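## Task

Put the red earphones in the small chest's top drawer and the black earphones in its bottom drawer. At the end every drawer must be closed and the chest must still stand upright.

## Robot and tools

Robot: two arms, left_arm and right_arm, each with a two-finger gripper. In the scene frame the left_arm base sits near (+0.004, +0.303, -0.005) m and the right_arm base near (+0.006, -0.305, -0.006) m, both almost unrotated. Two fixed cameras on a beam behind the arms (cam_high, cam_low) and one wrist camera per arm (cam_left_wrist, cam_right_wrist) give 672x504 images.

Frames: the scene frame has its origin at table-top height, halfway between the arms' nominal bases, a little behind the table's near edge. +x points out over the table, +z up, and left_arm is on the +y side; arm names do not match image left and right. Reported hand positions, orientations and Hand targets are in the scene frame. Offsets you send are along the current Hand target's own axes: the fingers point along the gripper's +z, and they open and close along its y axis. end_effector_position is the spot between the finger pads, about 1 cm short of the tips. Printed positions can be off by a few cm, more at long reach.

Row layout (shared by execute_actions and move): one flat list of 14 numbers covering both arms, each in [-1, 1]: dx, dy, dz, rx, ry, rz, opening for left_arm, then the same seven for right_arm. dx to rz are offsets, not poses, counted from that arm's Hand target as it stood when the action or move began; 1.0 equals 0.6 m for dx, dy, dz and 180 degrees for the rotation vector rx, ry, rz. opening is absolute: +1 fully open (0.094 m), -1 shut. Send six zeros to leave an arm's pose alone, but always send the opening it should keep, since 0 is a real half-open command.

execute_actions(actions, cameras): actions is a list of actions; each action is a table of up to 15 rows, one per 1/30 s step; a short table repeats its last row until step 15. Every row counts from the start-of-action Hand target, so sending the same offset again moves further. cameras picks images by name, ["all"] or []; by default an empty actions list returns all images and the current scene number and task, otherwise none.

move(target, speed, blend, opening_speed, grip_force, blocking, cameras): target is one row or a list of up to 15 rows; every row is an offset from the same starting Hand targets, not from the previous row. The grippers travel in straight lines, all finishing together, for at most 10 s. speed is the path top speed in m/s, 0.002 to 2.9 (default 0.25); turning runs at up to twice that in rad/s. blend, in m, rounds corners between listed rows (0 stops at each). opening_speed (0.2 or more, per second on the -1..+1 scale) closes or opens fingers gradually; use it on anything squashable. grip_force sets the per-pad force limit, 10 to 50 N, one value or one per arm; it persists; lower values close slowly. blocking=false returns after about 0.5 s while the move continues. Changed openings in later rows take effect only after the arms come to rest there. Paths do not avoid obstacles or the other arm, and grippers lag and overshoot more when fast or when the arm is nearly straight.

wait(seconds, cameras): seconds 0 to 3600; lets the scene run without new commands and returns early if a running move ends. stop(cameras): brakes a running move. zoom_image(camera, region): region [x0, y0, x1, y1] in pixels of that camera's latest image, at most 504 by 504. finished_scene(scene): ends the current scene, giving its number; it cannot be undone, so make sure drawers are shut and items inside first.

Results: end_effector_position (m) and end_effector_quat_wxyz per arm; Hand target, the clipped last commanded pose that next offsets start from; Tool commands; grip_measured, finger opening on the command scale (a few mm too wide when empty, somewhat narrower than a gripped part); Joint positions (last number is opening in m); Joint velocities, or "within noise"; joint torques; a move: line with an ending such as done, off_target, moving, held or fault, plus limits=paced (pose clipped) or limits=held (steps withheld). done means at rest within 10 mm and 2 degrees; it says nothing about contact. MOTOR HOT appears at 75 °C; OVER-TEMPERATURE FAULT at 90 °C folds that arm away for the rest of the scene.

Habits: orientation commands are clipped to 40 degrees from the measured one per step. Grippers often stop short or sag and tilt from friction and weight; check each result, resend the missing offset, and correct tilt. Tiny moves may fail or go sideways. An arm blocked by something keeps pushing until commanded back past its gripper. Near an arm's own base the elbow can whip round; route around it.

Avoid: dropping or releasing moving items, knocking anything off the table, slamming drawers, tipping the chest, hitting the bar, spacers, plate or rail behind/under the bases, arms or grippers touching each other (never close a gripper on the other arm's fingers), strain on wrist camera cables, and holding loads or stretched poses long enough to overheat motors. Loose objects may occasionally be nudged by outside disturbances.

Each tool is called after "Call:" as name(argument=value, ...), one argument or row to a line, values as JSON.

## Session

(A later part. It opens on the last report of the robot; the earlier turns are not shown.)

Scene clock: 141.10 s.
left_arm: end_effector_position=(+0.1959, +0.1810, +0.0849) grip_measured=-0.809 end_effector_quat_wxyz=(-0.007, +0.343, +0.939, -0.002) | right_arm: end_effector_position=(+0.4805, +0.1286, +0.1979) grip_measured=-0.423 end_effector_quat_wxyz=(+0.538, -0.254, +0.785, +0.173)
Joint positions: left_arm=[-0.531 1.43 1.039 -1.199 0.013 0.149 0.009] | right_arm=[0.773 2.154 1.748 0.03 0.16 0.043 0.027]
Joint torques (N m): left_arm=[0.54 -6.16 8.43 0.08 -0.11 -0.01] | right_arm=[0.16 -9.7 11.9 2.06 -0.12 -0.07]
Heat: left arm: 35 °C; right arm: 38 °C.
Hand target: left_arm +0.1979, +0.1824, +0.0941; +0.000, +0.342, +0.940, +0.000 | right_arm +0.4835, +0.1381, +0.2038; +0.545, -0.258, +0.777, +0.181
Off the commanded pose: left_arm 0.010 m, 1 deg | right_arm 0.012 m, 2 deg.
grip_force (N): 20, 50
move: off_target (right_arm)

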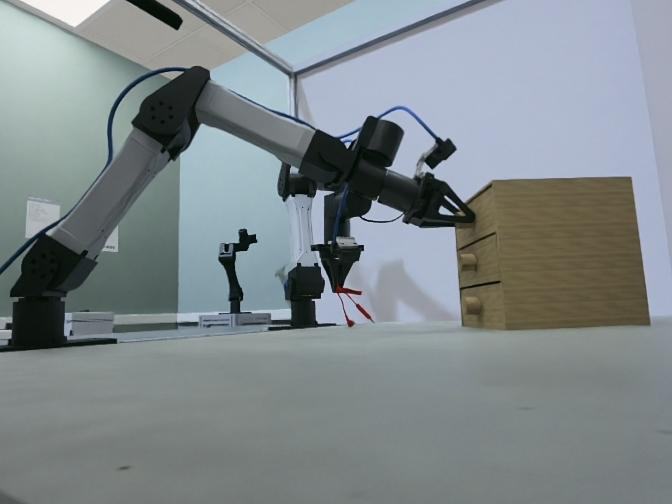

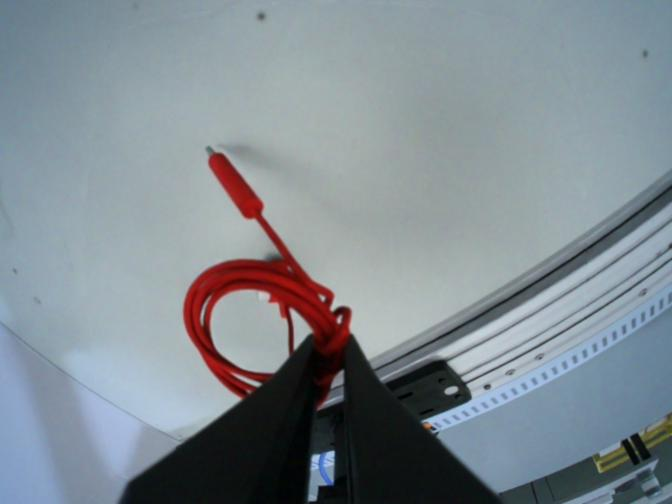

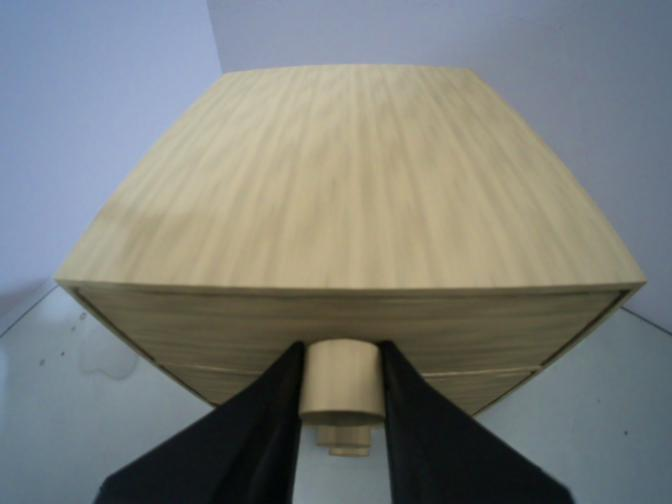

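Call:
move(
  target=[
    [-0.0685,0.053,-0.343,0,-0.15,0,-1,0.074,0,-0.2035,0,0,0,-1],
    [-0.396,0.1405,-0.368,0,-0.222,0,-1,0.074,0,-0.2035,0,0,0,-1],
  ],
  speed=0.18,
  blend=0.03,
  cameras=["all"],
)

Scene clock: 153.03 s.
left_arm: end_effector_position=(+0.4340, +0.1000, +0.3187) grip_measured=-0.810 end_effector_quat_wxyz=(+0.331, +0.321, +0.881, -0.106) | right_arm: end_effector_position=(+0.3859, +0.0611, +0.1940) grip_measured=-0.423 end_effector_quat_wxyz=(+0.536, -0.259, +0.784, +0.177)
Joint positions: left_arm=[-0.344 1.969 2.387 -1.307 0.194 0.261 0.009] | right_arm=[0.82 1.732 1.148 0.205 0.192 0.057 0.027]
Joint torques (N m): left_arm=[-0.47 -7.64 8.35 1.25 0.31 -0.15] | right_arm=[0.77 -10.07 6.65 2.06 0.04 0]
Heat: left arm: 35 °C; right arm: 38 °C.
Hand target: left_arm +0.4339, +0.0942, +0.3150; +0.321, +0.322, +0.883, -0.117 | right_arm +0.3794, +0.0605, +0.2038; +0.545, -0.257, +0.777, +0.181
Off the commanded pose: left_arm 0.007 m, 2 deg | right_arm 0.012 m, 1 deg.
grip_force (N): 20, 50
move: off_target (right_arm)

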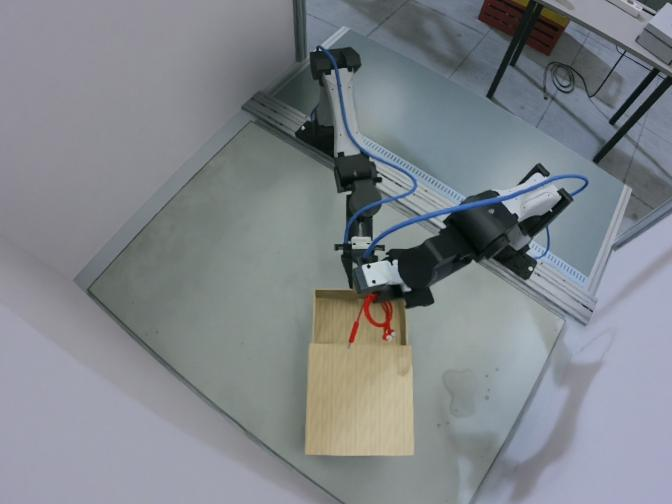

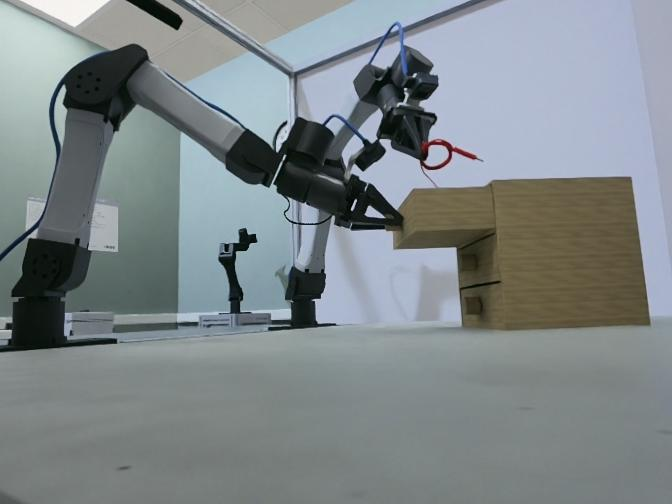

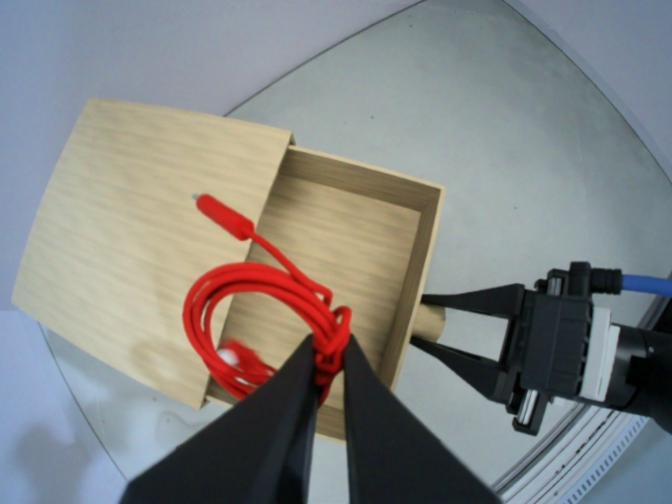

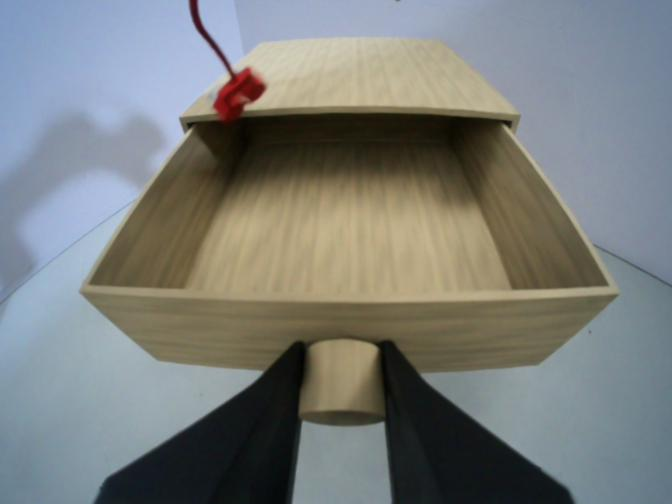

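Call:
move(
  target=[
    [0.0035,-0.0195,-0.003,0,0,0,-1,0,0,0,0,0,0,-1],
    [0.111,-0.0195,0.125,0,0,0,-1,0,0,0,0,0,0,-1],
  ],
  speed=0.14,
  cameras=["cam_low","cam_left_wrist","cam_right_wrist"],
)

Scene clock: 161.00 s.
left_arm: end_effector_position=(+0.4281, +0.0880, +0.2032) grip_measured=-0.810 end_effector_quat_wxyz=(+0.308, +0.324, +0.887, -0.114) | right_arm: end_effector_position=(+0.3855, +0.0607, +0.1937) grip_measured=-0.423 end_effector_quat_wxyz=(+0.536, -0.259, +0.784, +0.177)
Joint positions: left_arm=[-0.374 1.797 1.682 -0.816 0.194 0.239 0.009] | right_arm=[0.82 1.73 1.145 0.207 0.192 0.057 0.027]
Joint torques (N m): left_arm=[-0.44 -12.19 6.5 1.43 0.11 -0.15] | right_arm=[0.57 -10.14 6.98 2.1 0.07 0.01]
Heat: left arm: 35 °C; right arm: 37 °C.
Hand target: left_arm +0.4242, +0.0871, +0.2148; +0.321, +0.322, +0.883, -0.117 | right_arm +0.3793, +0.0605, +0.2038; +0.545, -0.257, +0.777, +0.181
Off the commanded pose: left_arm 0.012 m, 2 deg | right_arm 0.012 m, 1 deg.
grip_force (N): 20, 50
move: off_target (left_arm)

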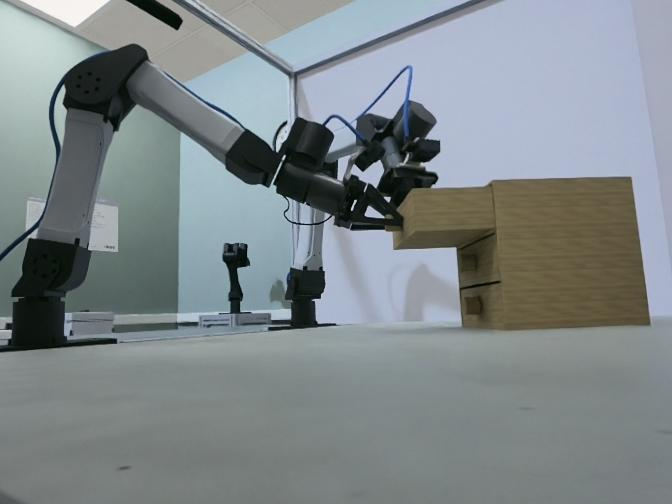

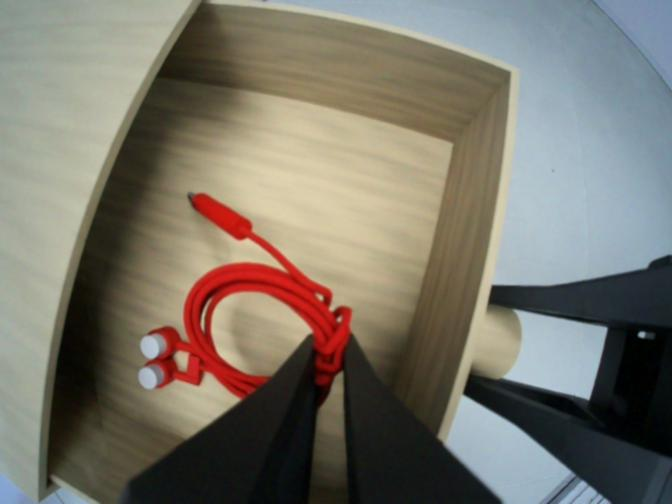

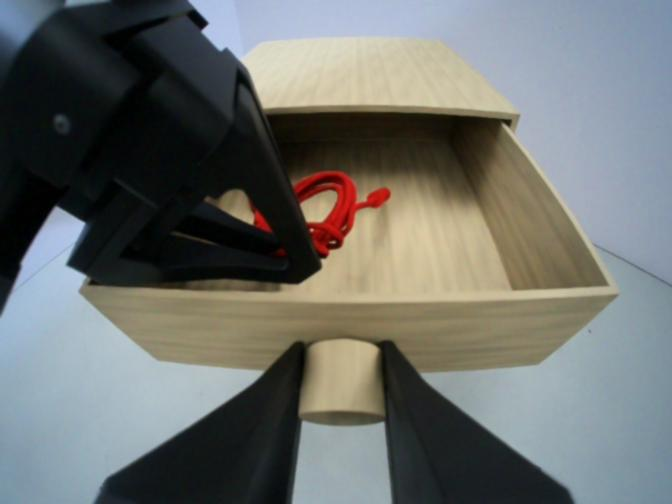

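Call:
move(
  target=[
    [0.010,0,0.012,0,0,0,-1,0,0,0,0,0,0,-1],
    [0.010,0,0.012,0,0,0,-0.42,0,0,0,0,0,0,-1],
    [-0.128,0,-0.155,0,0,0,-0.42,0,0,0,0,0,0,-1],
  ],
  speed=0.15,
  grip_force=50,
  cameras=["cam_left_wrist","cam_right_wrist"],
)

Scene clock: 167.40 s.
left_arm: end_effector_position=(+0.4238, +0.0925, +0.3416) grip_measured=-0.422 end_effector_quat_wxyz=(+0.335, +0.318, +0.880, -0.109) | right_arm: end_effector_position=(+0.3848, +0.0603, +0.1932) grip_measured=-0.423 end_effector_quat_wxyz=(+0.536, -0.259, +0.784, +0.176)
Joint positions: left_arm=[-0.373 2.048 2.628 -1.455 0.178 0.232 0.027] | right_arm=[0.821 1.728 1.142 0.206 0.192 0.057 0.027]
Joint torques (N m): left_arm=[-0.34 -7.56 7.43 1.25 0.29 -0.08] | right_arm=[0.66 -9.92 7.28 2.05 0.07 -0.06]
Heat: left arm: 35 °C; right arm: 37 °C.
Hand target: left_arm +0.4235, +0.0876, +0.3355; +0.321, +0.322, +0.883, -0.117 | right_arm +0.3792, +0.0606, +0.2037; +0.545, -0.258, +0.777, +0.181
Off the commanded pose: left_arm 0.008 m, 2 deg | right_arm 0.012 m, 1 deg.
move: done

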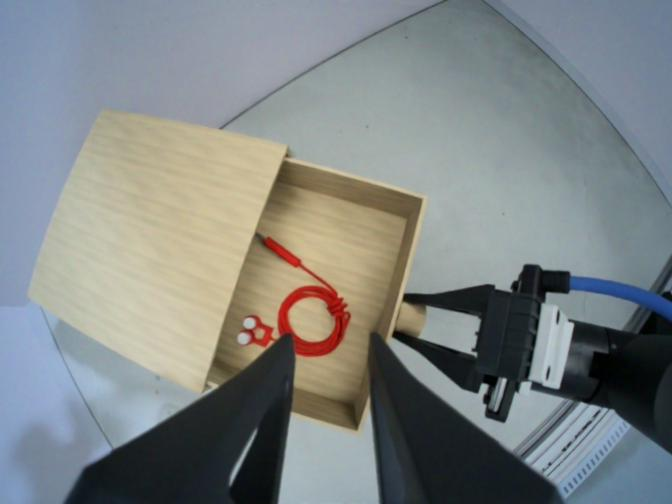

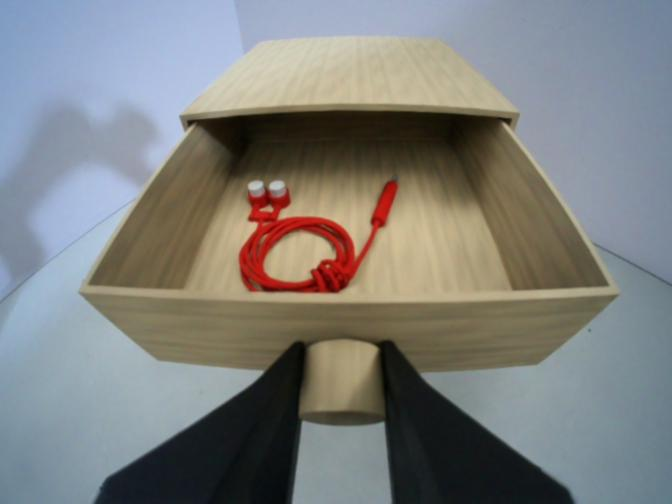

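Call:
move(
  target=[
    [0.172,0.0075,-0.144,0,0,0,-0.42,-0.011,0,0.03,0,0,0,-1],
    [0.172,0.0075,-0.144,0,0,0,-0.42,-0.074,0,0.2235,0,0,0,-1],
    [0.172,0.0075,-0.144,0,0,0,-0.42,-0.074,0,0.2235,0,0,0,1],
    [0.172,0.0075,-0.144,0,0,0,-0.42,-0.074,0,0.09,0,0,0,1],
  ],
  speed=0.16,
  blend=[0.005,0,0,0],
  cameras=["all"],
)

Scene clock: 175.70 s.
left_arm: end_effector_position=(+0.3276, +0.1782, +0.3313) grip_measured=-0.422 end_effector_quat_wxyz=(+0.314, +0.315, +0.889, -0.112) | right_arm: end_effector_position=(+0.4371, +0.1009, +0.2144) grip_measured=+0.998 end_effector_quat_wxyz=(+0.533, -0.262, +0.785, +0.178)
Joint positions: left_arm=[-0.199 1.516 1.93 -1.366 0.287 0.365 0.027] | right_arm=[0.792 1.946 1.513 0.049 0.157 0.045 0.094]
Joint torques (N m): left_arm=[0.54 -7.1 5.26 1.36 0.39 0.11] | right_arm=[0.58 -11.71 7.08 2.14 0.08 0.01]
Heat: left arm: 35 °C; right arm: 38 °C.
Hand target: left_arm +0.3234, +0.1777, +0.3352; +0.321, +0.322, +0.883, -0.117 | right_arm +0.4321, +0.0998, +0.2271; +0.545, -0.258, +0.777, +0.181
Off the commanded pose: left_arm 0.006 m, 1 deg | right_arm 0.014 m, 2 deg.
move: off_target (right_arm); target 3's new opening was sent with right_arm's hand 0.015 m and 2 deg from that target

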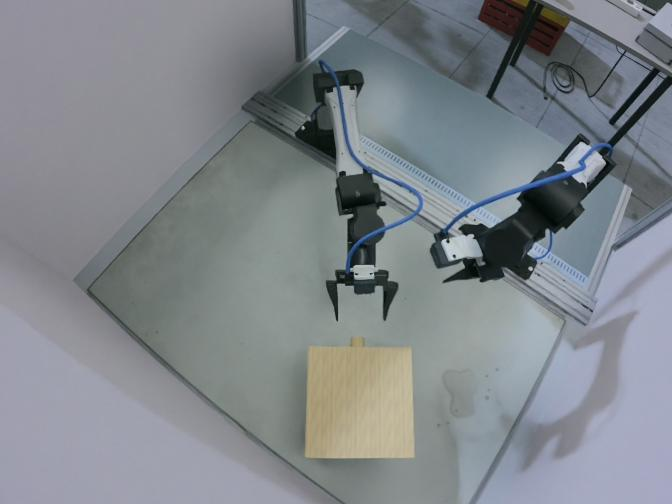

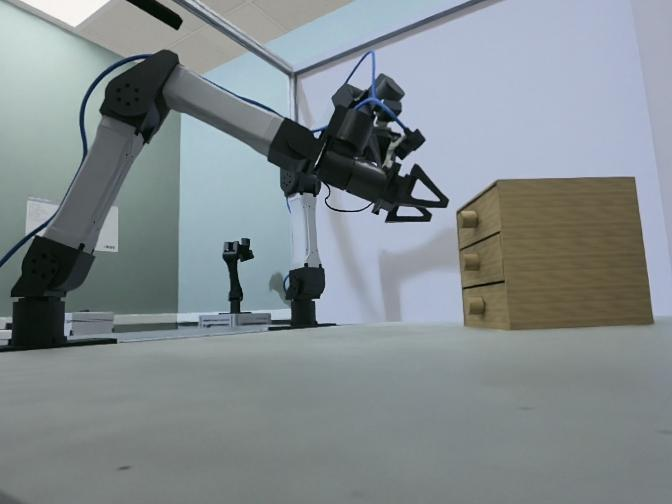

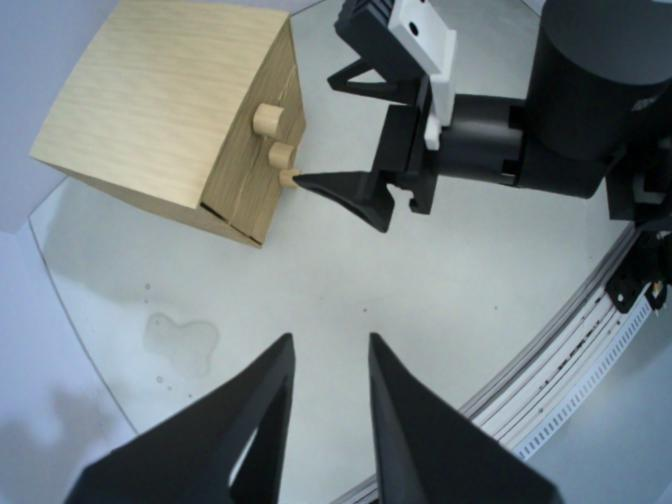

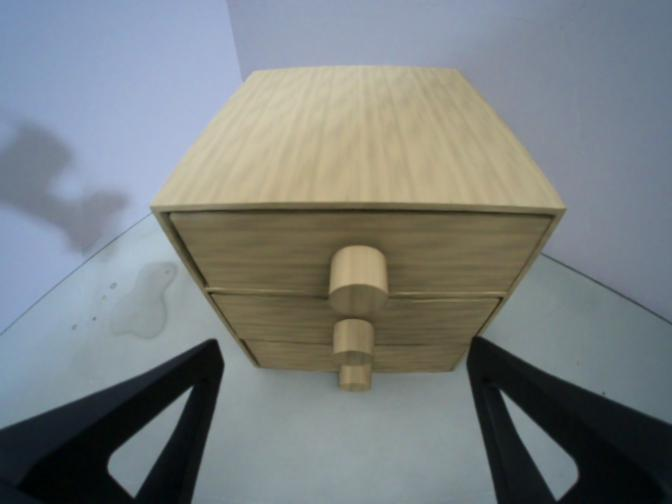

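Call:
zoom_image(
  camera="cam_left_wrist",
  region=[150, 60, 350, 260],
)

Call:
zoom_image(
  camera="cam_low",
  region=[430, 160, 560, 340],
)

Call:
zoom_image(
  camera="cam_right_wrist",
  region=[140, 190, 580, 400],
)

Scaled by 2.520 from the camera's image (finer frame: 960x720).

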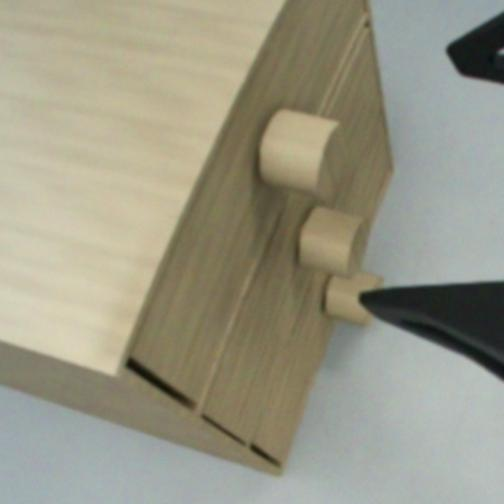

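Scaled by 2.800.

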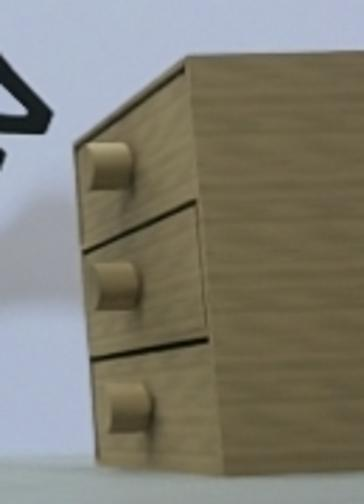

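Scaled by 1.145 from the camera's image (finer frame: 960x720).

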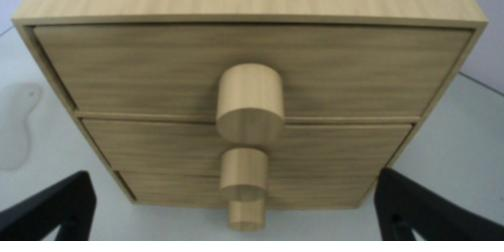

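Call:
finished_scene(
  scene=2,
)

The scene is finished: the task was done.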